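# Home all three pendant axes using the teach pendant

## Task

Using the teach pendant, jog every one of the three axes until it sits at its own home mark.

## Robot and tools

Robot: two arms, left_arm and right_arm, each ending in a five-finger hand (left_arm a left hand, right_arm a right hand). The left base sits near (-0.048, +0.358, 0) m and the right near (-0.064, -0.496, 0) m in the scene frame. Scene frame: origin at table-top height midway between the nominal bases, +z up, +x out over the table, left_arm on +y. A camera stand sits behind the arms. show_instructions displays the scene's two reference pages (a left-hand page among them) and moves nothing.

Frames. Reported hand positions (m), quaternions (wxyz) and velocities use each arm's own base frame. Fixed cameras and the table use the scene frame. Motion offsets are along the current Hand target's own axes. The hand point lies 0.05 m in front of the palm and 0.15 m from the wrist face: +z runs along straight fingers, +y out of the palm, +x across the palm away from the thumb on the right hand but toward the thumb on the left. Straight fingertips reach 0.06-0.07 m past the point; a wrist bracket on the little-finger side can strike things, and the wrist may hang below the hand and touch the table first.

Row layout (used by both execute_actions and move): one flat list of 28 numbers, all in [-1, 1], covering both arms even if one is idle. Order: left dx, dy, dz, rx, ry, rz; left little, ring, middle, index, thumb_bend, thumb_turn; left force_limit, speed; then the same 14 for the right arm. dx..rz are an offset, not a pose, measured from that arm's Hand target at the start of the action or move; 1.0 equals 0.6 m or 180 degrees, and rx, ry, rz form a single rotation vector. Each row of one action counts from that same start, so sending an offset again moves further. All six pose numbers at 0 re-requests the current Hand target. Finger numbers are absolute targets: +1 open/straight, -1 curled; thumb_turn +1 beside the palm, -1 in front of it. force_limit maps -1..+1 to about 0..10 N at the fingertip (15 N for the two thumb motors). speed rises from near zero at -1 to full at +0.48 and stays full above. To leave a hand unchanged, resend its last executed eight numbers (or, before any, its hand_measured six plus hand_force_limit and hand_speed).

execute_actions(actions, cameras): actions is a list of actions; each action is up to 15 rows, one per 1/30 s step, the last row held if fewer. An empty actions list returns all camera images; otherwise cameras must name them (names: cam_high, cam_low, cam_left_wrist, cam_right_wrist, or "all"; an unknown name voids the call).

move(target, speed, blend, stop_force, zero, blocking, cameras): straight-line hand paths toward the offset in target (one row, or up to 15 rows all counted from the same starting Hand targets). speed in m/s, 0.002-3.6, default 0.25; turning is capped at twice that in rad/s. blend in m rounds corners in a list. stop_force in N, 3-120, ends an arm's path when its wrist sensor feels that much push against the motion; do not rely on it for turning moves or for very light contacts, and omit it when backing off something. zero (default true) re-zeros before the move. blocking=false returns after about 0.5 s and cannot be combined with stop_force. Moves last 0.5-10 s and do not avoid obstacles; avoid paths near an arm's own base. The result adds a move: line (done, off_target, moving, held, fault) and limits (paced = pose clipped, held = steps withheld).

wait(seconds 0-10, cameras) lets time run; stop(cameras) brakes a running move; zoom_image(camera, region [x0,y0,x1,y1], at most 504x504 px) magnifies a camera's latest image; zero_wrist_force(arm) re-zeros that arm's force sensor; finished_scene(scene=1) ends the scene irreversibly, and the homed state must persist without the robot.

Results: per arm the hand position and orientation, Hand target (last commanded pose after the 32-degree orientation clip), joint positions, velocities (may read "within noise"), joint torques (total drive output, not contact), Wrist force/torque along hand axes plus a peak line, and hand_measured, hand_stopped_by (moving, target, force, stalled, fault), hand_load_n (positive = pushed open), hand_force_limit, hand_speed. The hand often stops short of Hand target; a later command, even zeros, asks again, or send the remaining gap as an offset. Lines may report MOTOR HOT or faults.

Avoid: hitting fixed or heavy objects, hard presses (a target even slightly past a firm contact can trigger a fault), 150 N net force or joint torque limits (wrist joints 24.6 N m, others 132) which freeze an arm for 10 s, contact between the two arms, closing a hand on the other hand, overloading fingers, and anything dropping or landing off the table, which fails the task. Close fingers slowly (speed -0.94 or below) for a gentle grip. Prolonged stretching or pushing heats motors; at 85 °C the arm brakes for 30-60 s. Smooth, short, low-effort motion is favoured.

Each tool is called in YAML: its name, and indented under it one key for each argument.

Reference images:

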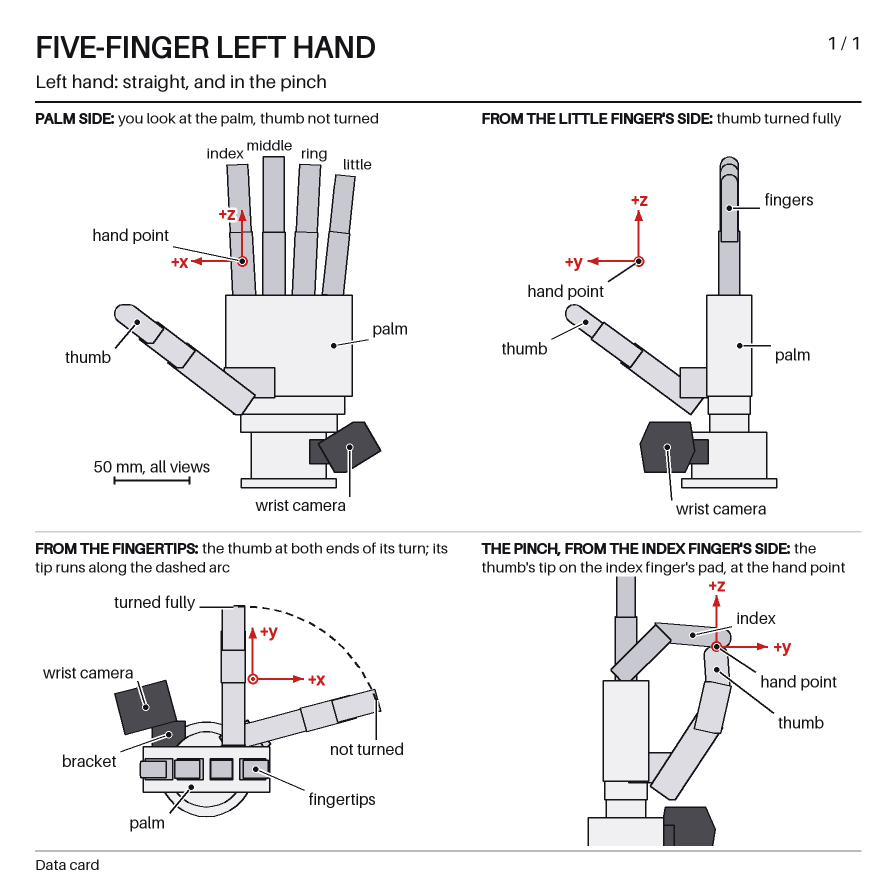

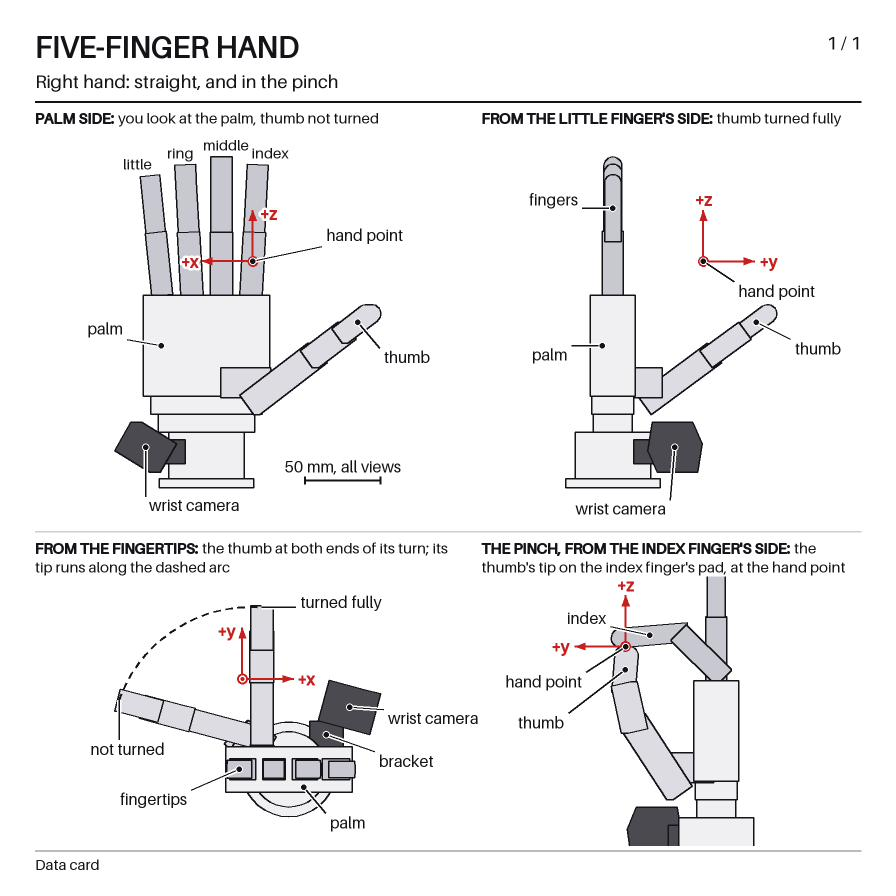

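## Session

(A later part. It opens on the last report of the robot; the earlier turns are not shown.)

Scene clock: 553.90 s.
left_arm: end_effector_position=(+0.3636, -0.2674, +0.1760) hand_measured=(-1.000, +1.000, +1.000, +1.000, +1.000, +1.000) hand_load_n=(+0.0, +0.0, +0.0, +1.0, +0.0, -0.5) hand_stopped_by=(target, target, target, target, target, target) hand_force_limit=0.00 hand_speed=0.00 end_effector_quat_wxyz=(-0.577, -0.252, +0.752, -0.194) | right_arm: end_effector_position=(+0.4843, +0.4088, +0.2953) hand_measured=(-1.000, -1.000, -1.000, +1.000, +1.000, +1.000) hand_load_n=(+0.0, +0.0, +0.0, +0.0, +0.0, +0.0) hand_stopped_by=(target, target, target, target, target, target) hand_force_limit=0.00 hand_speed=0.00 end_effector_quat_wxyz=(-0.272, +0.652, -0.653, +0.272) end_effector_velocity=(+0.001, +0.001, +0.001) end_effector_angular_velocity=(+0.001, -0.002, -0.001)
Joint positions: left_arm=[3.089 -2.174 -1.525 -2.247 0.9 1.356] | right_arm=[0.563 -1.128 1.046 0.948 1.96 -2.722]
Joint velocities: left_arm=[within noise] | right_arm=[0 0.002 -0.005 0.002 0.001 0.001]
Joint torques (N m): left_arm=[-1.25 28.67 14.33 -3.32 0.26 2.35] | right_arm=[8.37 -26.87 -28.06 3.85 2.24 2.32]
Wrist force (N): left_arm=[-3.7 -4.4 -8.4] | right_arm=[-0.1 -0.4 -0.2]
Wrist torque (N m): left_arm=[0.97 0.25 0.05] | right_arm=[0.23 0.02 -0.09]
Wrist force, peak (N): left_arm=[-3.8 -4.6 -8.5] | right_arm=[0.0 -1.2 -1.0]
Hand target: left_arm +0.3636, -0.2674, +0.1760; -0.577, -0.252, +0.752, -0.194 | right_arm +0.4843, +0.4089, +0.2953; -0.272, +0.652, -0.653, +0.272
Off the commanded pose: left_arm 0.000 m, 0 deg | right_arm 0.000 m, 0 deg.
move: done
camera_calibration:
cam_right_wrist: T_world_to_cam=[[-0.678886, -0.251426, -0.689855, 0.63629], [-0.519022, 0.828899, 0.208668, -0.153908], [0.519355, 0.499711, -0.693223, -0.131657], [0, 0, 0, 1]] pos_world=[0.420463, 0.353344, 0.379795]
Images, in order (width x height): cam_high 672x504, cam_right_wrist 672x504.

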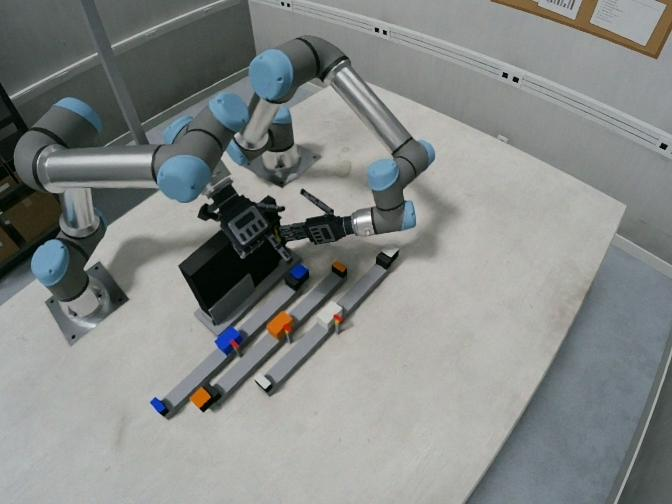

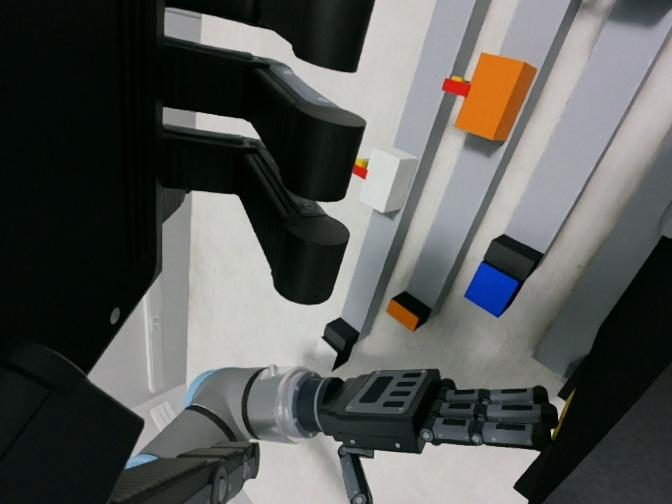

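zoom_image:
  camera: "cam_right_wrist"
  region: [440, 66, 476, 102]

zoom_image:
  camera: "cam_right_wrist"
  region: [346, 150, 376, 180]

Scaled by 14.000.

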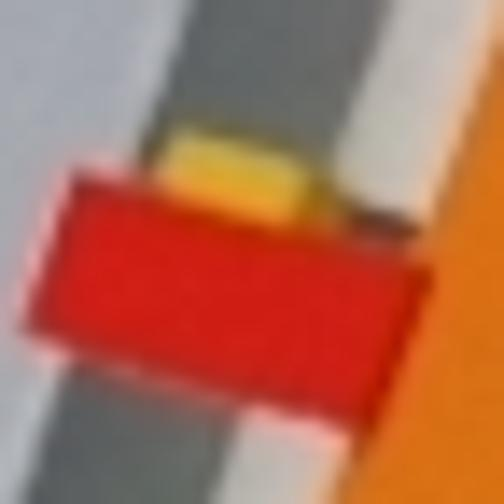

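Scaled by 16.800.

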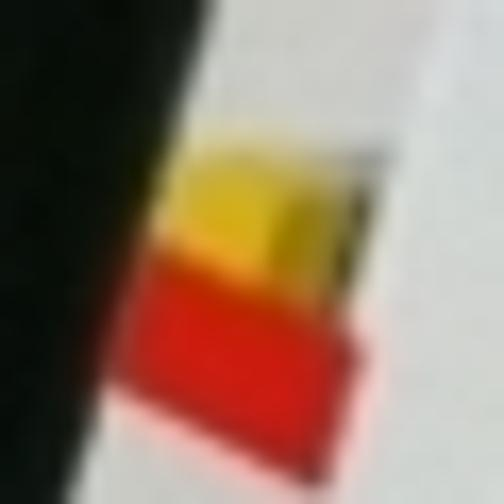

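move:
  target: [0,0,0,0,0,0,-1,1,1,1,1,1,0,0,0.2,0.0589,0.0589,0,0,0,-1,-1,-1,1,1,1,0,0]
  speed: 0.2
  cameras: ["cam_right_wrist"]

Scene clock: 603.47 s.
left_arm: end_effector_position=(+0.3636, -0.2674, +0.1760) hand_measured=(-1.000, +1.000, +1.000, +1.000, +1.000, +1.000) hand_load_n=(+0.0, +0.0, +0.0, +0.5, +0.0, +0.0) hand_stopped_by=(target, target, target, target, target, target) hand_force_limit=0.00 hand_speed=0.00 end_effector_quat_wxyz=(-0.577, -0.252, +0.752, -0.194) | right_arm: end_effector_position=(+0.4843, +0.2890, +0.2453) hand_measured=(-1.000, -1.000, -1.000, +1.000, +1.000, +1.000) hand_load_n=(+0.0, +0.0, +0.0, +0.0, +0.0, +0.0) hand_stopped_by=(target, target, target, target, target, target) hand_force_limit=0.00 hand_speed=0.00 end_effector_quat_wxyz=(-0.272, +0.652, -0.653, +0.272)
Joint positions: left_arm=[3.089 -2.174 -1.525 -2.247 0.9 1.356] | right_arm=[0.325 -1.344 1.455 0.698 1.8 -2.907]
Joint torques (N m): left_arm=[0.41 29.39 15.33 -3.25 0.19 2.16] | right_arm=[-11.04 -38.87 -15.72 -1.92 -1.3 -2.12]
Wrist force (N): left_arm=[-3.6 -4.4 -8.6] | right_arm=[0.0 -0.2 -0.2]
Wrist torque (N m): left_arm=[0.99 0.22 0.05] | right_arm=[0.26 -0.01 0.05]
Wrist force, peak (N): left_arm=[-3.6 -4.2 -8.7] | right_arm=[-0.7 -0.7 -0.5]
Hand target: left_arm +0.3636, -0.2674, +0.1760; -0.577, -0.252, +0.752, -0.194 | right_arm +0.4843, +0.2889, +0.2452; -0.272, +0.652, -0.653, +0.272
Off the commanded pose: left_arm 0.000 m, 0 deg | right_arm 0.000 m, 0 deg.
move: done
camera_calibration:
cam_right_wrist: T_world_to_cam=[[-0.679102, -0.251422, -0.689643, 0.571723], [-0.518795, 0.829054, 0.208619, -0.0443709], [0.519299, 0.499456, -0.693449, -0.106346], [0, 0, 0, 1]] pos_world=[0.420464, 0.233645, 0.329795]
Images, in order (width x height): cam_right_wrist 672x504.

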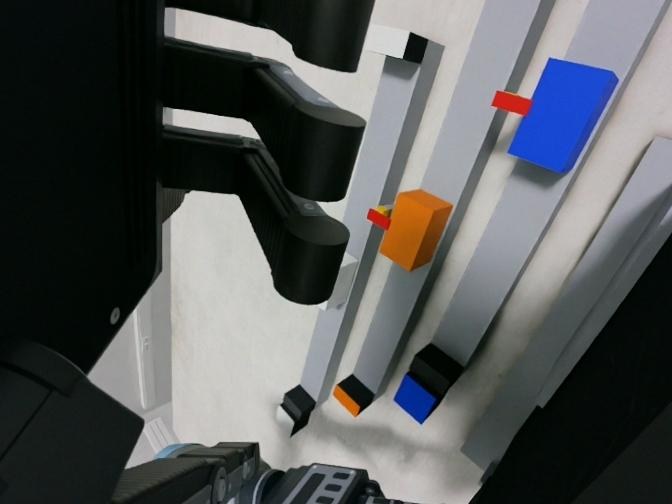

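zoom_image:
  camera: "cam_right_wrist"
  region: [484, 80, 544, 125]

zoom_image:
  camera: "cam_right_wrist"
  region: [355, 190, 415, 235]

Scaled by 8.400.

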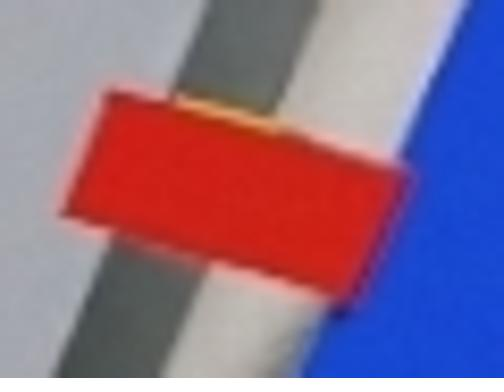

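Scaled by 8.400.

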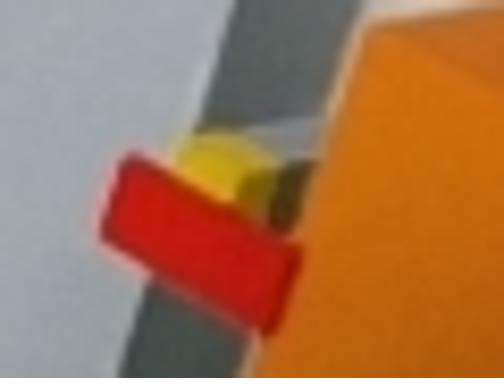

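move:
  target: [0,0,0,0,0,0,-1,1,1,1,1,1,0,0,-0.345,-0.0942,0.0472,0,0,0,-1,-1,-1,1,1,-1,0,0]
  speed: 0.2
  cameras: ["cam_right_wrist","cam_high"]

Scene clock: 634.77 s.
left_arm: end_effector_position=(+0.3636, -0.2674, +0.1760) hand_measured=(-1.000, +1.000, +1.000, +1.000, +1.000, +1.000) hand_load_n=(+0.0, +0.0, +0.0, +1.0, +0.0, +0.0) hand_stopped_by=(target, target, target, target, target, target) hand_force_limit=0.00 hand_speed=0.00 end_effector_quat_wxyz=(-0.577, -0.252, +0.752, -0.194) | right_arm: end_effector_position=(+0.5445, +0.4957, +0.2655) hand_measured=(-1.000, -1.000, -1.000, +1.000, +1.000, -1.000) hand_load_n=(+0.0, +0.0, +0.0, +0.0, +0.0, +0.0) hand_stopped_by=(target, target, target, target, target, target) hand_force_limit=0.00 hand_speed=0.00 end_effector_quat_wxyz=(-0.272, +0.652, -0.653, +0.272)
Joint positions: left_arm=[3.089 -2.174 -1.525 -2.247 0.9 1.356] | right_arm=[0.632 -0.791 0.579 1.101 2.004 -2.664]
Joint torques (N m): left_arm=[0.17 29.17 14.2 -3.2 0.3 2.35] | right_arm=[9.35 -37.86 -26.86 3.96 2.25 2.44]
Wrist force (N): left_arm=[-4.0 -4.4 -8.4] | right_arm=[0.3 -0.6 -0.1]
Wrist torque (N m): left_arm=[0.97 0.30 0.03] | right_arm=[0.21 -0.07 -0.09]
Wrist force, peak (N): left_arm=[-3.4 -4.4 -8.8] | right_arm=[0.5 -0.9 0.1]
Hand target: left_arm +0.3636, -0.2674, +0.1760; -0.577, -0.252, +0.752, -0.194 | right_arm +0.5446, +0.4958, +0.2656; -0.272, +0.652, -0.653, +0.272
Off the commanded pose: left_arm 0.000 m, 0 deg | right_arm 0.000 m, 0 deg.
move: done
camera_calibration:
cam_right_wrist: T_world_to_cam=[[-0.678908, -0.251356, -0.689857, 0.678457], [-0.519018, 0.828875, 0.208772, -0.188586], [0.51933, 0.499786, -0.693189, -0.227088], [0, 0, 0, 1]] pos_world=[0.480664, 0.440344, 0.349995]
Images, in order (width x height): cam_high 672x504, cam_right_wrist 672x504.

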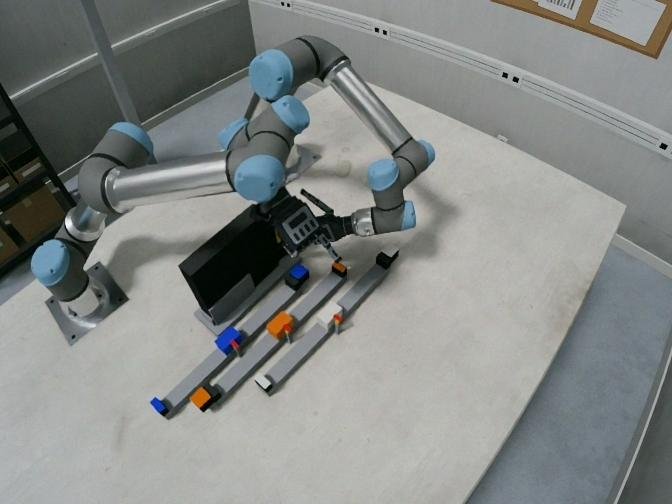

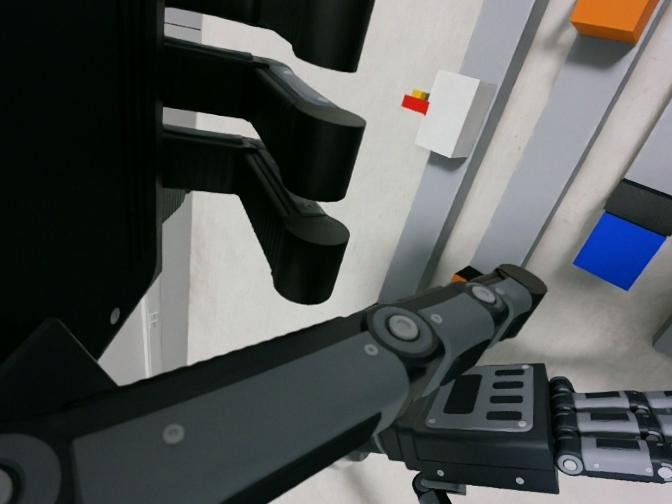

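zoom_image:
  camera: "cam_right_wrist"
  region: [394, 78, 438, 122]

Scaled by 11.455.

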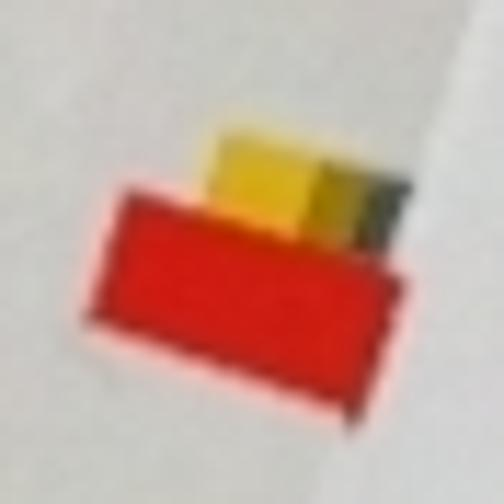

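move:
  target:
    - [0,0,0,0,0,0,-1,1,1,1,1,1,0,0,0.1597,0.012,-0.2817,0.05,0,0,-1,-1,-1,1,1,-1,0,0]
    - [0,0,0,0,0,0,-1,1,1,1,1,1,0,0,0.243,0.2948,-0.4702,0.1389,0,0,-1,-1,-1,1,1,-1,0,0]
  speed: 0.25
  blend: 0.04

Scene clock: 658.33 s.
left_arm: end_effector_position=(+0.3636, -0.2674, +0.1760) hand_measured=(-1.000, +1.000, +1.000, +1.000, +1.000, +1.000) hand_load_n=(+0.0, +0.0, +0.0, +1.0, +0.0, +0.0) hand_stopped_by=(target, target, target, target, target, target) hand_force_limit=0.00 hand_speed=0.00 end_effector_quat_wxyz=(-0.577, -0.252, +0.752, -0.194) | right_arm: end_effector_position=(+0.2196, +0.3504, +0.3387) hand_measured=(-1.000, -1.000, -1.000, +1.000, +1.000, -1.000) hand_load_n=(+0.0, +0.0, +0.0, +0.0, +0.0, +0.0) hand_stopped_by=(target, target, target, target, target, target) hand_force_limit=0.00 hand_speed=0.00 end_effector_quat_wxyz=(-0.407, +0.578, -0.579, +0.407)
Joint positions: left_arm=[3.089 -2.174 -1.525 -2.247 0.9 1.356] | right_arm=[1.127 -1.656 1.732 0.623 2.587 -2.521]
Joint torques (N m): left_arm=[0.22 29.48 14.99 -3.1 0.25 2.21] | right_arm=[8.67 -5.01 -14 3.79 2.42 2.49]
Wrist force (N): left_arm=[-3.5 -4.5 -8.3] | right_arm=[0.0 -0.5 0.3]
Wrist torque (N m): left_arm=[0.95 0.23 0.07] | right_arm=[0.30 -0.02 -0.08]
Wrist force, peak (N): left_arm=[-3.9 -4.7 -8.4] | right_arm=[-0.2 -0.5 1.1]
Hand target: left_arm +0.3636, -0.2674, +0.1760; -0.577, -0.252, +0.752, -0.194 | right_arm +0.2195, +0.3504, +0.3386; -0.407, +0.578, -0.579, +0.407
Off the commanded pose: left_arm 0.000 m, 0 deg | right_arm 0.000 m, 0 deg.
move: done

move:
  target:
    - [0,0,0,0,0,0,-1,1,1,1,1,1,0,0,0.0192,0.3422,0.1254,0,0,0,-1,-1,-1,1,1,1,0,0]
    - [0,0,0,0,0,0,-1,1,1,1,1,1,0,0,0.0192,0.4207,0.2072,0,0,0,-1,-1,-1,1,1,1,0,0]
  speed: 0.2
  blend: 0.02
  cameras: ["cam_right_wrist"]

move:
  target: [0,0,0,0,0,0,-1,1,1,1,1,1,0,0,0,-0.0113,0.0313,0,0,0,-1,-1,-1,1,1,1,0,0]
  speed: 0.01
  stop_force: 5

move:
  target: [0,0,0,0,0,0,-1,1,1,1,1,1,0,0,0,0.0057,-0.0157,0,0,0,-1,-1,-1,1,1,1,0,0]
  speed: 0.1
  cameras: ["cam_right_wrist"]

Scene clock: 666.67 s.
left_arm: end_effector_position=(+0.3636, -0.2674, +0.1760) hand_measured=(-1.000, +1.000, +1.000, +1.000, +1.000, +1.000) hand_load_n=(+0.0, +0.0, +0.0, +1.0, +0.0, +0.0) hand_stopped_by=(target, target, target, target, target, target) hand_force_limit=0.00 hand_speed=0.00 end_effector_quat_wxyz=(-0.577, -0.252, +0.752, -0.194) | right_arm: end_effector_position=(+0.2510, +0.3390, +0.0591) hand_measured=(-1.000, -1.000, -1.000, +1.000, +1.000, +1.000) hand_load_n=(+0.0, +0.0, +0.0, +0.0, +0.0, +0.0) hand_stopped_by=(target, target, target, target, target, target) hand_force_limit=0.00 hand_speed=0.00 end_effector_quat_wxyz=(-0.407, +0.578, -0.579, +0.407)
Joint positions: left_arm=[3.089 -2.174 -1.525 -2.247 0.9 1.356] | right_arm=[1.011 -1.381 2.24 -0.262 2.495 -2.644]
Joint torques (N m): left_arm=[-1.04 28.88 14.06 -3.15 0.41 2.28] | right_arm=[-10.65 -10.26 -7.28 -2.5 -0.4 -2.51]
Wrist force (N): left_arm=[-3.7 -4.2 -8.4] | right_arm=[0.2 -0.5 -0.2]
Wrist torque (N m): left_arm=[1.00 0.26 0.04] | right_arm=[0.30 -0.02 -0.02]
Wrist force, peak (N): left_arm=[-3.8 -4.5 -8.7] | right_arm=[0.1 -1.6 -0.2]
Hand target: left_arm +0.3636, -0.2674, +0.1760; -0.577, -0.252, +0.752, -0.194 | right_arm +0.2511, +0.3390, +0.0590; -0.407, +0.578, -0.579, +0.407
Off the commanded pose: left_arm 0.000 m, 0 deg | right_arm 0.000 m, 0 deg.
move: done
camera_calibration:
cam_right_wrist: T_world_to_cam=[[-0.324078, -0.251785, -0.911909, 0.22155], [-0.55806, 0.829235, -0.0306319, -0.144], [0.763899, 0.498973, -0.409248, -0.217354], [0, 0, 0, 1]] pos_world=[0.157475, 0.283647, 0.108671]
Images, in order (width x height): cam_right_wrist 672x504.

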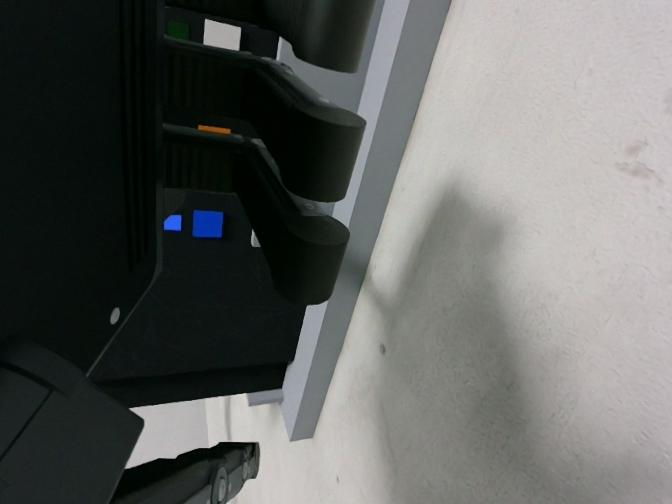

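Scene clock: 668.87 s.
left_arm: end_effector_position=(+0.3636, -0.2674, +0.1760) hand_measured=(-1.000, +1.000, +1.000, +1.000, +1.000, +1.000) hand_load_n=(+0.0, +0.0, +0.0, +1.0, +0.0, +0.0) hand_stopped_by=(target, target, target, target, target, target) hand_force_limit=0.00 hand_speed=0.00 end_effector_quat_wxyz=(-0.577, -0.252, +0.752, -0.194) | right_arm: end_effector_position=(+0.2605, +0.3390, +0.0590) hand_measured=(-1.000, -1.000, -1.000, +1.000, +1.000, +1.000) hand_load_n=(+0.0, +0.0, +0.0, -1.0, +0.0, +0.0) hand_stopped_by=(target, target, target, target, target, target) hand_force_limit=0.00 hand_speed=0.00 end_effector_quat_wxyz=(-0.407, +0.578, -0.579, +0.407)
Joint positions: left_arm=[3.089 -2.174 -1.525 -2.247 0.9 1.356] | right_arm=[0.983 -1.384 2.24 -0.28 2.471 -2.67]
Joint torques (N m): left_arm=[0.02 28.81 15.27 -3.13 0.26 2.21] | right_arm=[7.85 -9.99 -11.18 3.07 2.58 2.57]
Wrist force (N): left_arm=[-4.3 -4.6 -8.7] | right_arm=[0.2 0.0 -4.7]
Wrist torque (N m): left_arm=[1.02 0.19 0.01] | right_arm=[0.51 -0.06 -0.06]
Wrist force, peak (N): left_arm=[-4.5 -4.8 -8.9] | right_arm=[0.2 0.5 -16.4]
Hand target: left_arm +0.3636, -0.2674, +0.1760; -0.577, -0.252, +0.752, -0.194 | right_arm +0.2605, +0.3390, +0.0590; -0.407, +0.578, -0.579, +0.407 (not the last commanded pose)
Off the commanded pose: left_arm 0.000 m, 0 deg | right_arm 0.011 m, 0 deg.
move: contact (right_arm)

Scene clock: 669.77 s.
left_arm: end_effector_position=(+0.3636, -0.2674, +0.1760) hand_measured=(-1.000, +1.000, +1.000, +1.000, +1.000, +1.000) hand_load_n=(+0.0, +0.0, +0.0, +1.0, +0.0, -0.5) hand_stopped_by=(target, target, target, target, target, target) hand_force_limit=0.00 hand_speed=0.00 end_effector_quat_wxyz=(-0.577, -0.252, +0.752, -0.194) | right_arm: end_effector_position=(+0.2506, +0.3390, +0.0590) hand_measured=(-1.000, -1.000, -1.000, +1.000, +1.000, +1.000) hand_load_n=(+0.0, +0.0, +0.0, +0.0, +0.0, +0.0) hand_stopped_by=(target, target, target, target, target, target) hand_force_limit=0.00 hand_speed=0.00 end_effector_quat_wxyz=(-0.407, +0.578, -0.579, +0.407) end_effector_velocity=(-0.001, +0.000, +0.000) end_effector_angular_velocity=(+0.001, +0.001, +0.000)
Joint positions: left_arm=[3.089 -2.174 -1.525 -2.247 0.9 1.356] | right_arm=[1.013 -1.38 2.24 -0.262 2.496 -2.643]
Joint velocities: left_arm=[within noise] | right_arm=[0.003 0.001 -0.001 0.004 0.002 0.005]
Joint torques (N m): left_arm=[0.21 28.9 14.57 -3.11 0.45 2.26] | right_arm=[9.91 -10.86 -19.33 3.35 2.53 2.39]
Wrist force (N): left_arm=[-4.3 -4.8 -8.8] | right_arm=[0.3 -0.5 -0.3]
Wrist torque (N m): left_arm=[0.99 0.21 0.01] | right_arm=[0.32 -0.06 -0.11]
Wrist force, peak (N): left_arm=[-4.3 -4.8 -8.9] | right_arm=[0.2 0.2 -4.6]
Hand target: left_arm +0.3636, -0.2674, +0.1760; -0.577, -0.252, +0.752, -0.194 | right_arm +0.2505, +0.3390, +0.0590; -0.407, +0.578, -0.579, +0.407
Off the commanded pose: left_arm 0.000 m, 0 deg | right_arm 0.000 m, 0 deg.
move: done
camera_calibration:
cam_right_wrist: T_world_to_cam=[[-0.324033, -0.251904, -0.911892, 0.221322], [-0.558144, 0.829175, -0.0307222, -0.144243], [0.763857, 0.499012, -0.409279, -0.217014], [0, 0, 0, 1]] pos_world=[0.156975, 0.283647, 0.108571]
Images, in order (width x height): cam_right_wrist 672x504.

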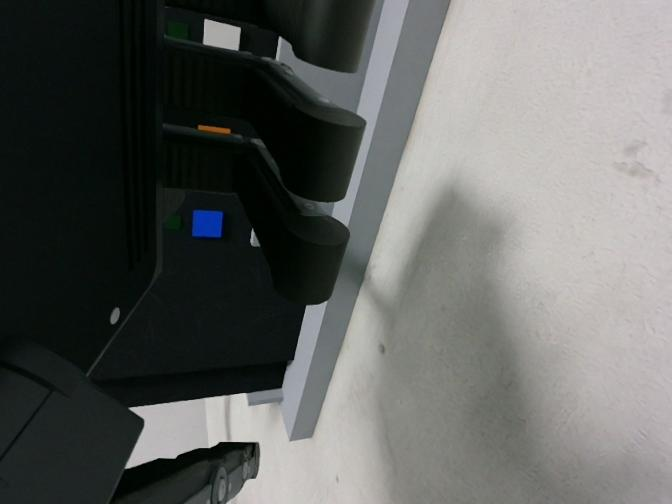

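move:
  target: [0,0,0,0,0,0,-1,1,1,1,1,1,0,0,0.0663,-0.0752,-0.0139,0,0,0,-1,-1,-1,1,1,1,0,0]
  speed: 0.1
  cameras: ["cam_high"]

zoom_image:
  camera: "cam_high"
  region: [270, 308, 310, 344]

move:
  target:
    - [0,0,0,0,0,0,-1,1,1,1,1,1,0,0,0,-0.0029,0.008,0,0,0,-1,-1,-1,1,1,1,0,0]
    - [0,0,0,0,0,0,-1,1,1,1,1,1,0,0,0.0002,-0.0029,0.008,0,0,0,-1,-1,-1,1,1,1,0,0]
    - [0,0,0,0,0,0,-1,1,1,1,1,1,0,0,0,0.0028,-0.0078,0,0,0,-1,-1,-1,1,1,1,0,0]
  speed: [0.02, 0.002, 0.05]
  cameras: ["cam_high"]

zoom_image:
  camera: "cam_high"
  region: [270, 308, 310, 344]

Scene clock: 677.13 s.
left_arm: end_effector_position=(+0.3636, -0.2674, +0.1760) hand_measured=(-1.000, +1.000, +1.000, +1.000, +1.000, +1.000) hand_load_n=(+0.0, +0.0, +0.0, +1.0, +0.0, +0.0) hand_stopped_by=(target, target, target, target, target, target) hand_force_limit=0.00 hand_speed=0.00 end_effector_quat_wxyz=(-0.577, -0.252, +0.752, -0.194) | right_arm: end_effector_position=(+0.2578, +0.2993, +0.1042) hand_measured=(-1.000, -1.000, -1.000, +1.000, +1.000, +1.000) hand_load_n=(+0.0, +0.0, +0.0, +0.0, +0.0, -0.5) hand_stopped_by=(target, target, target, target, target, target) hand_force_limit=0.00 hand_speed=0.00 end_effector_quat_wxyz=(-0.407, +0.578, -0.579, +0.407)
Joint positions: left_arm=[3.089 -2.174 -1.525 -2.247 0.9 1.356] | right_arm=[0.901 -1.595 2.305 -0.184 2.402 -2.736]
Joint torques (N m): left_arm=[-0.18 29.34 13.72 -3.17 0.46 2.22] | right_arm=[-12.03 -24.51 -9.31 2.85 -0.5 -2.06]
Wrist force (N): left_arm=[-4.2 -4.7 -8.8] | right_arm=[0.6 -0.6 0.0]
Wrist torque (N m): left_arm=[1.01 0.20 0.02] | right_arm=[0.29 -0.08 0.00]
Wrist force, peak (N): left_arm=[-4.3 -5.0 -8.9] | right_arm=[0.0 -1.0 -0.5]
Hand target: left_arm +0.3636, -0.2674, +0.1760; -0.577, -0.252, +0.752, -0.194 | right_arm +0.2578, +0.2992, +0.1042; -0.407, +0.578, -0.579, +0.407
Off the commanded pose: left_arm 0.000 m, 0 deg | right_arm 0.000 m, 0 deg.
move: done
Images, in order (width x height): cam_high 672x504.

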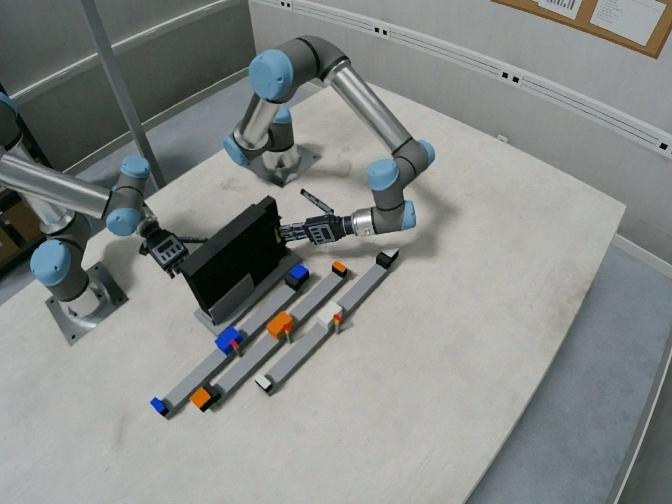

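Scaled by 12.600.

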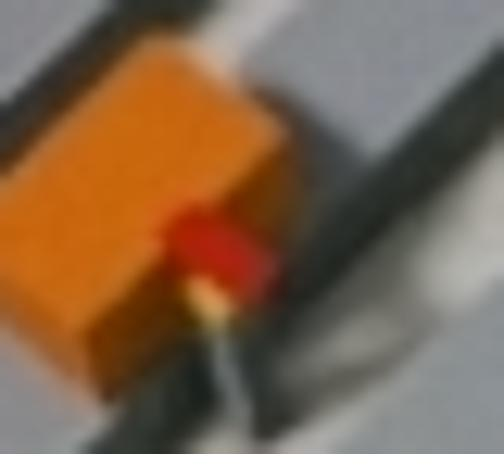

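Scene clock: 678.63 s.
left_arm: end_effector_position=(+0.3636, -0.2674, +0.1760) hand_measured=(-1.000, +1.000, +1.000, +1.000, +1.000, +1.000) hand_load_n=(+0.0, +0.0, +0.0, +1.0, +0.0, +0.0) hand_stopped_by=(target, target, target, target, target, target) hand_force_limit=0.00 hand_speed=0.00 end_effector_quat_wxyz=(-0.577, -0.252, +0.752, -0.194) | right_arm: end_effector_position=(+0.2529, +0.2992, +0.1042) hand_measured=(-1.000, -1.000, -1.000, +1.000, +1.000, +1.000) hand_load_n=(+0.0, +0.0, +0.0, +0.0, +0.0, -0.5) hand_stopped_by=(target, target, target, target, target, target) hand_force_limit=0.00 hand_speed=0.00 end_effector_quat_wxyz=(-0.407, +0.578, -0.579, +0.407)
Joint positions: left_arm=[3.089 -2.174 -1.525 -2.247 0.9 1.356] | right_arm=[0.917 -1.594 2.306 -0.177 2.415 -2.724]
Joint torques (N m): left_arm=[-0.52 28.21 14.22 -3.34 0.61 2.11] | right_arm=[9.97 -3.63 -20.84 2.99 2.36 2.59]
Wrist force (N): left_arm=[-4.3 -4.7 -8.7] | right_arm=[-0.2 -0.6 -0.3]
Wrist torque (N m): left_arm=[1.01 0.20 0.02] | right_arm=[0.32 0.05 -0.15]
Wrist force, peak (N): left_arm=[-4.4 -4.6 -8.8] | right_arm=[-0.5 0.0 -2.2]
Hand target: left_arm +0.3636, -0.2674, +0.1760; -0.577, -0.252, +0.752, -0.194 | right_arm +0.2528, +0.2992, +0.1043; -0.407, +0.578, -0.579, +0.407
Off the commanded pose: left_arm 0.000 m, 0 deg | right_arm 0.000 m, 0 deg.
move: done
Images, in order (width x height): cam_high 672x504.

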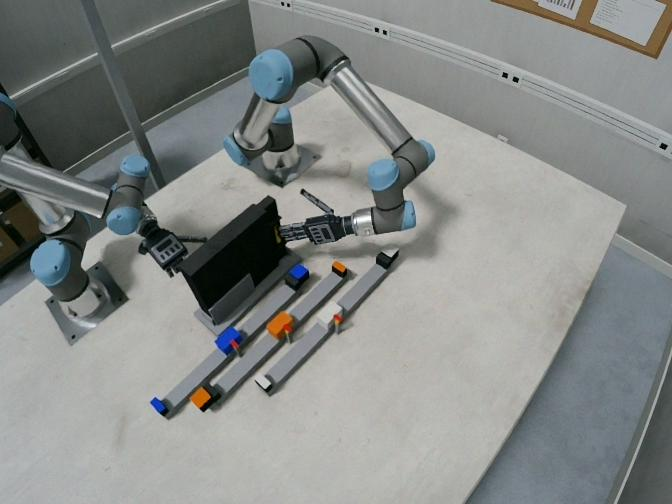

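Scaled by 12.600.

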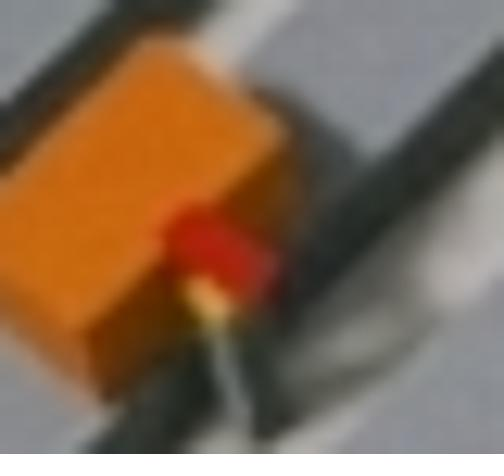

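move:
  target:
    - [0,0,0,0,0,0,-1,1,1,1,1,1,0,0,0,-0.0062,0.0169,0,0,0,-1,-1,-1,1,1,1,0,0]
    - [0,0,0,0,0,0,-1,1,1,1,1,1,0,0,0,-0.0029,0.0078,0,0,0,-1,-1,-1,1,1,1,0,0]
  speed: [0.02, 0.05]
  cameras: ["cam_high"]

zoom_image:
  camera: "cam_high"
  region: [270, 308, 310, 344]

Scene clock: 684.70 s.
left_arm: end_effector_position=(+0.3636, -0.2674, +0.1760) hand_measured=(-1.000, +1.000, +1.000, +1.000, +1.000, +1.000) hand_load_n=(+0.0, +0.0, +0.0, +1.0, +0.0, +0.0) hand_stopped_by=(target, target, target, target, target, target) hand_force_limit=0.00 hand_speed=0.00 end_effector_quat_wxyz=(-0.577, -0.252, +0.752, -0.194) | right_arm: end_effector_position=(+0.2580, +0.2992, +0.1043) hand_measured=(-1.000, -1.000, -1.000, +1.000, +1.000, +1.000) hand_load_n=(+0.0, +0.0, +0.0, +0.0, +0.0, +0.0) hand_stopped_by=(target, target, target, target, target, target) hand_force_limit=0.00 hand_speed=0.00 end_effector_quat_wxyz=(-0.407, +0.578, -0.579, +0.407)
Joint positions: left_arm=[3.089 -2.174 -1.525 -2.247 0.9 1.356] | right_arm=[0.901 -1.595 2.305 -0.184 2.401 -2.736]
Joint torques (N m): left_arm=[-0.12 29.32 14.59 -3.2 0.75 2.04] | right_arm=[7.94 -4.22 -10.02 3.18 2.21 2.07]
Wrist force (N): left_arm=[-4.4 -4.7 -8.9] | right_arm=[0.2 -0.6 -0.4]
Wrist torque (N m): left_arm=[1.01 0.21 0.00] | right_arm=[0.31 -0.01 -0.12]
Wrist force, peak (N): left_arm=[-4.3 -4.7 -9.0] | right_arm=[-0.9 -0.5 -4.9]
Hand target: left_arm +0.3636, -0.2674, +0.1760; -0.577, -0.252, +0.752, -0.194 | right_arm +0.2578, +0.2992, +0.1043; -0.407, +0.578, -0.579, +0.407
Off the commanded pose: left_arm 0.000 m, 0 deg | right_arm 0.000 m, 0 deg.
move: done
Images, in order (width x height): cam_high 672x504.

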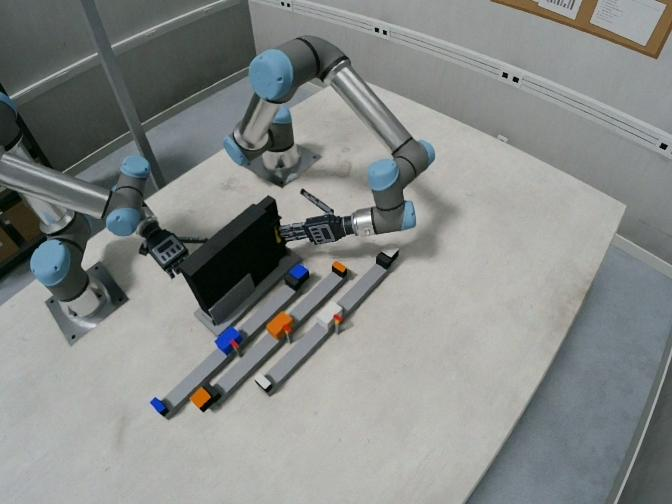

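Scaled by 12.600.

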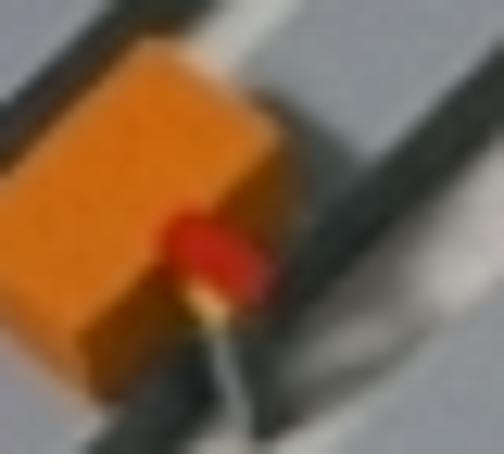

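move:
  target:
    - [0,0,0,0,0,0,-1,1,1,1,1,1,0,0,0,-0.0033,0.0091,0,0,0,-1,-1,-1,1,1,1,0,0]
    - [0,0,0,0,0,0,-1,1,1,1,1,1,0,0,0,0,0,0,0,0,-1,-1,-1,1,1,1,0,0]
  speed: [0.02, 0.05]
  cameras: ["cam_high"]

zoom_image:
  camera: "cam_high"
  region: [270, 308, 310, 344]

Scene clock: 688.93 s.
left_arm: end_effector_position=(+0.3636, -0.2674, +0.1760) hand_measured=(-1.000, +1.000, +1.000, +1.000, +1.000, +1.000) hand_load_n=(+0.0, +0.0, +0.0, +1.0, +0.0, +0.0) hand_stopped_by=(target, target, target, target, target, target) hand_force_limit=0.00 hand_speed=0.00 end_effector_quat_wxyz=(-0.577, -0.252, +0.752, -0.194) | right_arm: end_effector_position=(+0.2580, +0.2992, +0.1043) hand_measured=(-1.000, -1.000, -1.000, +1.000, +1.000, +1.000) hand_load_n=(+0.0, +0.0, +0.0, +0.0, +0.0, -0.5) hand_stopped_by=(target, target, target, target, target, target) hand_force_limit=0.00 hand_speed=0.00 end_effector_quat_wxyz=(-0.407, +0.578, -0.579, +0.407)
Joint positions: left_arm=[3.089 -2.174 -1.525 -2.247 0.9 1.356] | right_arm=[0.901 -1.595 2.305 -0.184 2.401 -2.736]
Joint torques (N m): left_arm=[-0.55 28.44 14.54 -3.25 0.89 1.93] | right_arm=[9.64 -3.36 -9.66 3.18 2.26 2.47]
Wrist force (N): left_arm=[-4.6 -4.4 -8.8] | right_arm=[0.1 -0.5 -0.3]
Wrist torque (N m): left_arm=[1.04 0.25 -0.01] | right_arm=[0.33 -0.01 -0.12]
Wrist force, peak (N): left_arm=[-4.5 -4.8 -8.9] | right_arm=[-0.6 -0.2 -4.9]
Hand target: left_arm +0.3636, -0.2674, +0.1760; -0.577, -0.252, +0.752, -0.194 | right_arm +0.2578, +0.2992, +0.1043; -0.407, +0.578, -0.579, +0.407
Off the commanded pose: left_arm 0.000 m, 0 deg | right_arm 0.000 m, 0 deg.
move: done
Images, in order (width x height): cam_high 672x504.

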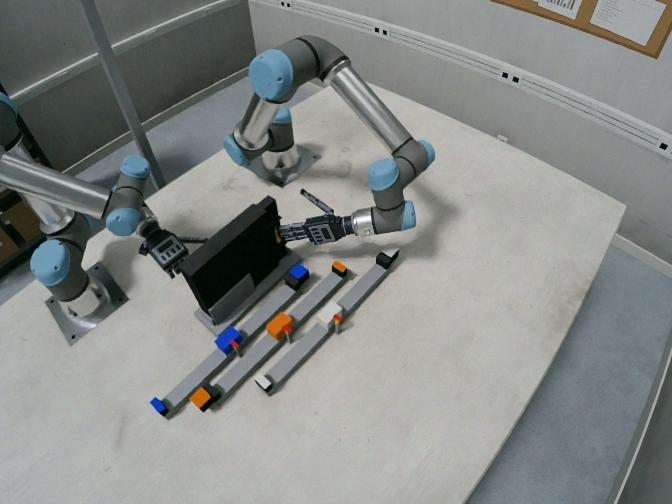

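Scaled by 12.600.

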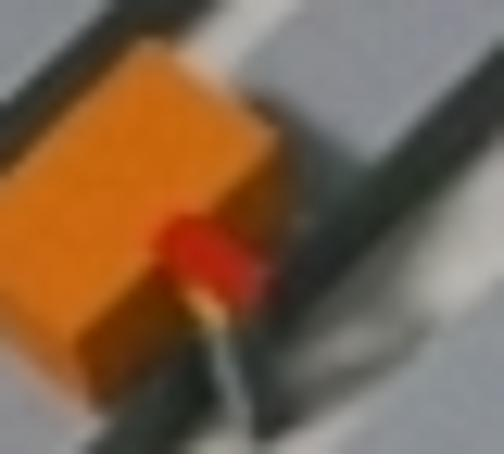

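move:
  target:
    - [0,0,0,0,0,0,-1,1,1,1,1,1,0,0,0,-0.0033,0.0091,0,0,0,-1,-1,-1,1,1,1,0,0]
    - [0,0,0,0,0,0,-1,1,1,1,1,1,0,0,0,0,0,0,0,0,-1,-1,-1,1,1,1,0,0]
  speed: [0.02, 0.05]
  cameras: ["cam_high"]

zoom_image:
  camera: "cam_high"
  region: [270, 308, 310, 344]

Scene clock: 694.40 s.
left_arm: end_effector_position=(+0.3636, -0.2674, +0.1760) hand_measured=(-1.000, +1.000, +1.000, +1.000, +1.000, +1.000) hand_load_n=(+0.0, +0.0, +0.0, +1.0, +0.0, +0.0) hand_stopped_by=(target, target, target, target, target, target) hand_force_limit=0.00 hand_speed=0.00 end_effector_quat_wxyz=(-0.577, -0.252, +0.752, -0.194) | right_arm: end_effector_position=(+0.2580, +0.2992, +0.1043) hand_measured=(-1.000, -1.000, -1.000, +1.000, +1.000, +1.000) hand_load_n=(+0.0, +0.0, +0.5, +0.0, +0.0, -0.5) hand_stopped_by=(target, target, target, target, target, target) hand_force_limit=0.00 hand_speed=0.00 end_effector_quat_wxyz=(-0.407, +0.578, -0.579, +0.407)
Joint positions: left_arm=[3.089 -2.174 -1.525 -2.247 0.9 1.356] | right_arm=[0.901 -1.595 2.305 -0.184 2.401 -2.736]
Joint torques (N m): left_arm=[-0.63 28.96 14.18 -3.18 1.1 1.68] | right_arm=[8.35 -4.07 -9.47 3.31 2.3 2.37]
Wrist force (N): left_arm=[-4.2 -4.6 -8.6] | right_arm=[0.0 -0.4 -0.1]
Wrist torque (N m): left_arm=[1.01 0.20 0.02] | right_arm=[0.32 0.01 -0.13]
Wrist force, peak (N): left_arm=[-4.5 -4.7 -9.0] | right_arm=[-0.8 0.3 -4.7]
Hand target: left_arm +0.3636, -0.2674, +0.1760; -0.577, -0.252, +0.752, -0.194 | right_arm +0.2578, +0.2992, +0.1043; -0.407, +0.578, -0.579, +0.407
Off the commanded pose: left_arm 0.000 m, 0 deg | right_arm 0.000 m, 0 deg.
move: done
Images, in order (width x height): cam_high 672x504.

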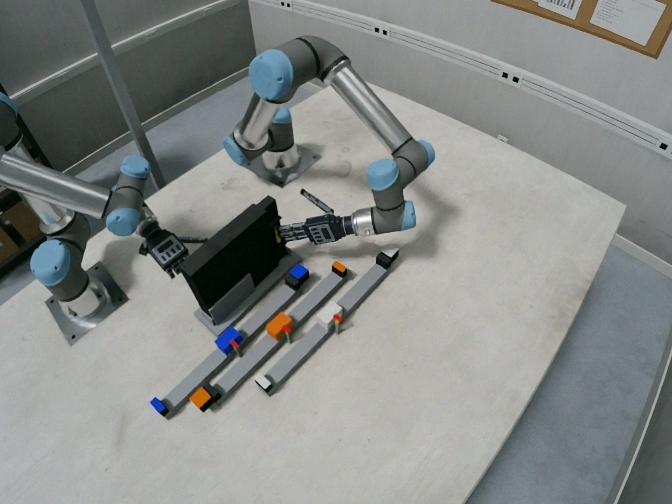

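Scaled by 12.600.

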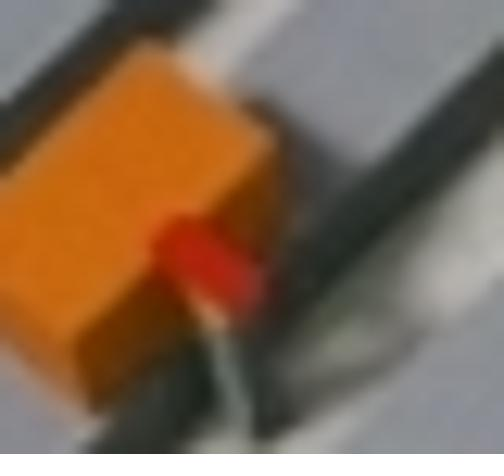

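move:
  target:
    - [0,0,0,0,0,0,-1,1,1,1,1,1,0,0,0,0.0029,-0.0078,0,0,0,-1,-1,-1,1,1,1,0,0]
    - [0,0,0,0,0,0,-1,1,1,1,1,1,0,0,0.0085,0.0743,0.0193,0,0,0,-1,-1,-1,1,1,1,0,0]
  speed: 0.1
  blend: 0.003

move:
  target: [0,0,0,0,0,0,-1,1,1,1,1,1,0,0,0,-0.0113,0.0313,0,0,0,-1,-1,-1,1,1,1,0,0]
  speed: 0.01
  stop_force: 5

move:
  target: [0,0,0,0,0,0,-1,1,1,1,1,1,0,0,0,0.0057,-0.0157,0,0,0,-1,-1,-1,1,1,1,0,0]
  speed: 0.1

Scene clock: 700.13 s.
left_arm: end_effector_position=(+0.3636, -0.2674, +0.1760) hand_measured=(-1.000, +1.000, +1.000, +1.000, +1.000, +1.000) hand_load_n=(+0.0, +0.0, +0.0, +1.0, +0.0, +0.0) hand_stopped_by=(target, target, target, target, target, target) hand_force_limit=0.00 hand_speed=0.00 end_effector_quat_wxyz=(-0.577, -0.252, +0.752, -0.194) | right_arm: end_effector_position=(+0.2536, +0.2941, +0.0585) hand_measured=(-1.000, -1.000, -1.000, +1.000, +1.000, +1.000) hand_load_n=(+0.5, +0.0, +0.0, +0.0, +0.0, -0.5) hand_stopped_by=(target, target, target, target, target, target) hand_force_limit=0.00 hand_speed=0.00 end_effector_quat_wxyz=(-0.407, +0.578, -0.579, +0.407) end_effector_velocity=(+0.000, +0.000, -0.001) end_effector_angular_velocity=(+0.001, -0.001, +0.000)
Joint positions: left_arm=[3.089 -2.174 -1.525 -2.247 0.9 1.356] | right_arm=[0.902 -1.503 2.376 -0.347 2.402 -2.736]
Joint velocities: left_arm=[within noise] | right_arm=[0 0.002 0.001 -0.005 0 -0.001]
Joint torques (N m): left_arm=[-1.31 28.39 14.15 -2.99 1.33 1.89] | right_arm=[-11.77 -6.34 -5.83 -2.77 -0.57 -2.21]
Wrist force (N): left_arm=[-4.2 -4.6 -8.5] | right_arm=[0.2 -0.7 0.0]
Wrist torque (N m): left_arm=[1.01 0.19 0.01] | right_arm=[0.28 -0.05 -0.02]
Wrist force, peak (N): left_arm=[-4.3 -5.0 -8.9] | right_arm=[0.0 -0.9 -0.2]
Hand target: left_arm +0.3636, -0.2674, +0.1760; -0.577, -0.252, +0.752, -0.194 | right_arm +0.2536, +0.2941, +0.0584; -0.407, +0.578, -0.579, +0.407
Off the commanded pose: left_arm 0.000 m, 0 deg | right_arm 0.000 m, 0 deg.
move: done; blend cut to 0.0025 m at target 1

Scene clock: 702.40 s.
left_arm: end_effector_position=(+0.3636, -0.2674, +0.1760) hand_measured=(-1.000, +1.000, +1.000, +1.000, +1.000, +1.000) hand_load_n=(+0.0, +0.0, +0.0, +1.0, +0.0, +0.0) hand_stopped_by=(target, target, target, target, target, target) hand_force_limit=0.00 hand_speed=0.00 end_effector_quat_wxyz=(-0.577, -0.252, +0.752, -0.194) | right_arm: end_effector_position=(+0.2636, +0.2941, +0.0585) hand_measured=(-1.000, -1.000, -1.000, +1.000, +1.000, +1.000) hand_load_n=(+0.0, +0.0, +0.0, -1.0, +0.0, +0.0) hand_stopped_by=(target, target, target, target, target, target) hand_force_limit=0.00 hand_speed=0.00 end_effector_quat_wxyz=(-0.407, +0.578, -0.579, +0.407)
Joint positions: left_arm=[3.089 -2.174 -1.525 -2.247 0.9 1.356] | right_arm=[0.868 -1.505 2.375 -0.361 2.373 -2.76]
Joint torques (N m): left_arm=[-0.88 28.82 13.96 -3.17 1.08 1.61] | right_arm=[8.1 -10.47 -9.14 2.67 2.42 2.58]
Wrist force (N): left_arm=[-4.7 -5.1 -8.8] | right_arm=[-0.1 0.3 -5.0]
Wrist torque (N m): left_arm=[0.99 0.18 -0.01] | right_arm=[0.60 -0.03 -0.08]
Wrist force, peak (N): left_arm=[-5.0 -4.8 -9.2] | right_arm=[0.2 0.1 -16.6]
Hand target: left_arm +0.3636, -0.2674, +0.1760; -0.577, -0.252, +0.752, -0.194 | right_arm +0.2636, +0.2941, +0.0585; -0.407, +0.578, -0.579, +0.407 (not the last commanded pose)
Off the commanded pose: left_arm 0.000 m, 0 deg | right_arm 0.010 m, 0 deg.
move: contact (right_arm)

Scene clock: 703.30 s.
left_arm: end_effector_position=(+0.3636, -0.2674, +0.1760) hand_measured=(-1.000, +1.000, +1.000, +1.000, +1.000, +1.000) hand_load_n=(+0.0, +0.0, +0.5, +1.0, -0.5, +0.0) hand_stopped_by=(target, target, target, target, target, target) hand_force_limit=0.00 hand_speed=0.00 end_effector_quat_wxyz=(-0.577, -0.252, +0.752, -0.194) | right_arm: end_effector_position=(+0.2537, +0.2941, +0.0584) hand_measured=(-1.000, -1.000, -1.000, +1.000, +1.000, +1.000) hand_load_n=(+0.0, +0.0, +0.0, +0.0, +0.0, +0.0) hand_stopped_by=(target, target, target, target, target, target) hand_force_limit=0.00 hand_speed=0.00 end_effector_quat_wxyz=(-0.407, +0.578, -0.579, +0.407)
Joint positions: left_arm=[3.089 -2.174 -1.525 -2.247 0.9 1.356] | right_arm=[0.901 -1.503 2.376 -0.347 2.402 -2.736]
Joint torques (N m): left_arm=[-1.18 28.44 15 -2.96 1.28 1.7] | right_arm=[9.86 -4.99 -13.43 3.34 2.29 2.49]
Wrist force (N): left_arm=[-3.7 -4.6 -8.6] | right_arm=[0.5 -0.6 -0.1]
Wrist torque (N m): left_arm=[0.99 0.21 0.04] | right_arm=[0.31 -0.08 -0.10]
Wrist force, peak (N): left_arm=[-4.7 -5.0 -9.1] | right_arm=[0.3 0.4 -5.1]
Hand target: left_arm +0.3636, -0.2674, +0.1760; -0.577, -0.252, +0.752, -0.194 | right_arm +0.2535, +0.2942, +0.0584; -0.407, +0.578, -0.579, +0.407
Off the commanded pose: left_arm 0.000 m, 0 deg | right_arm 0.000 m, 0 deg.
move: done


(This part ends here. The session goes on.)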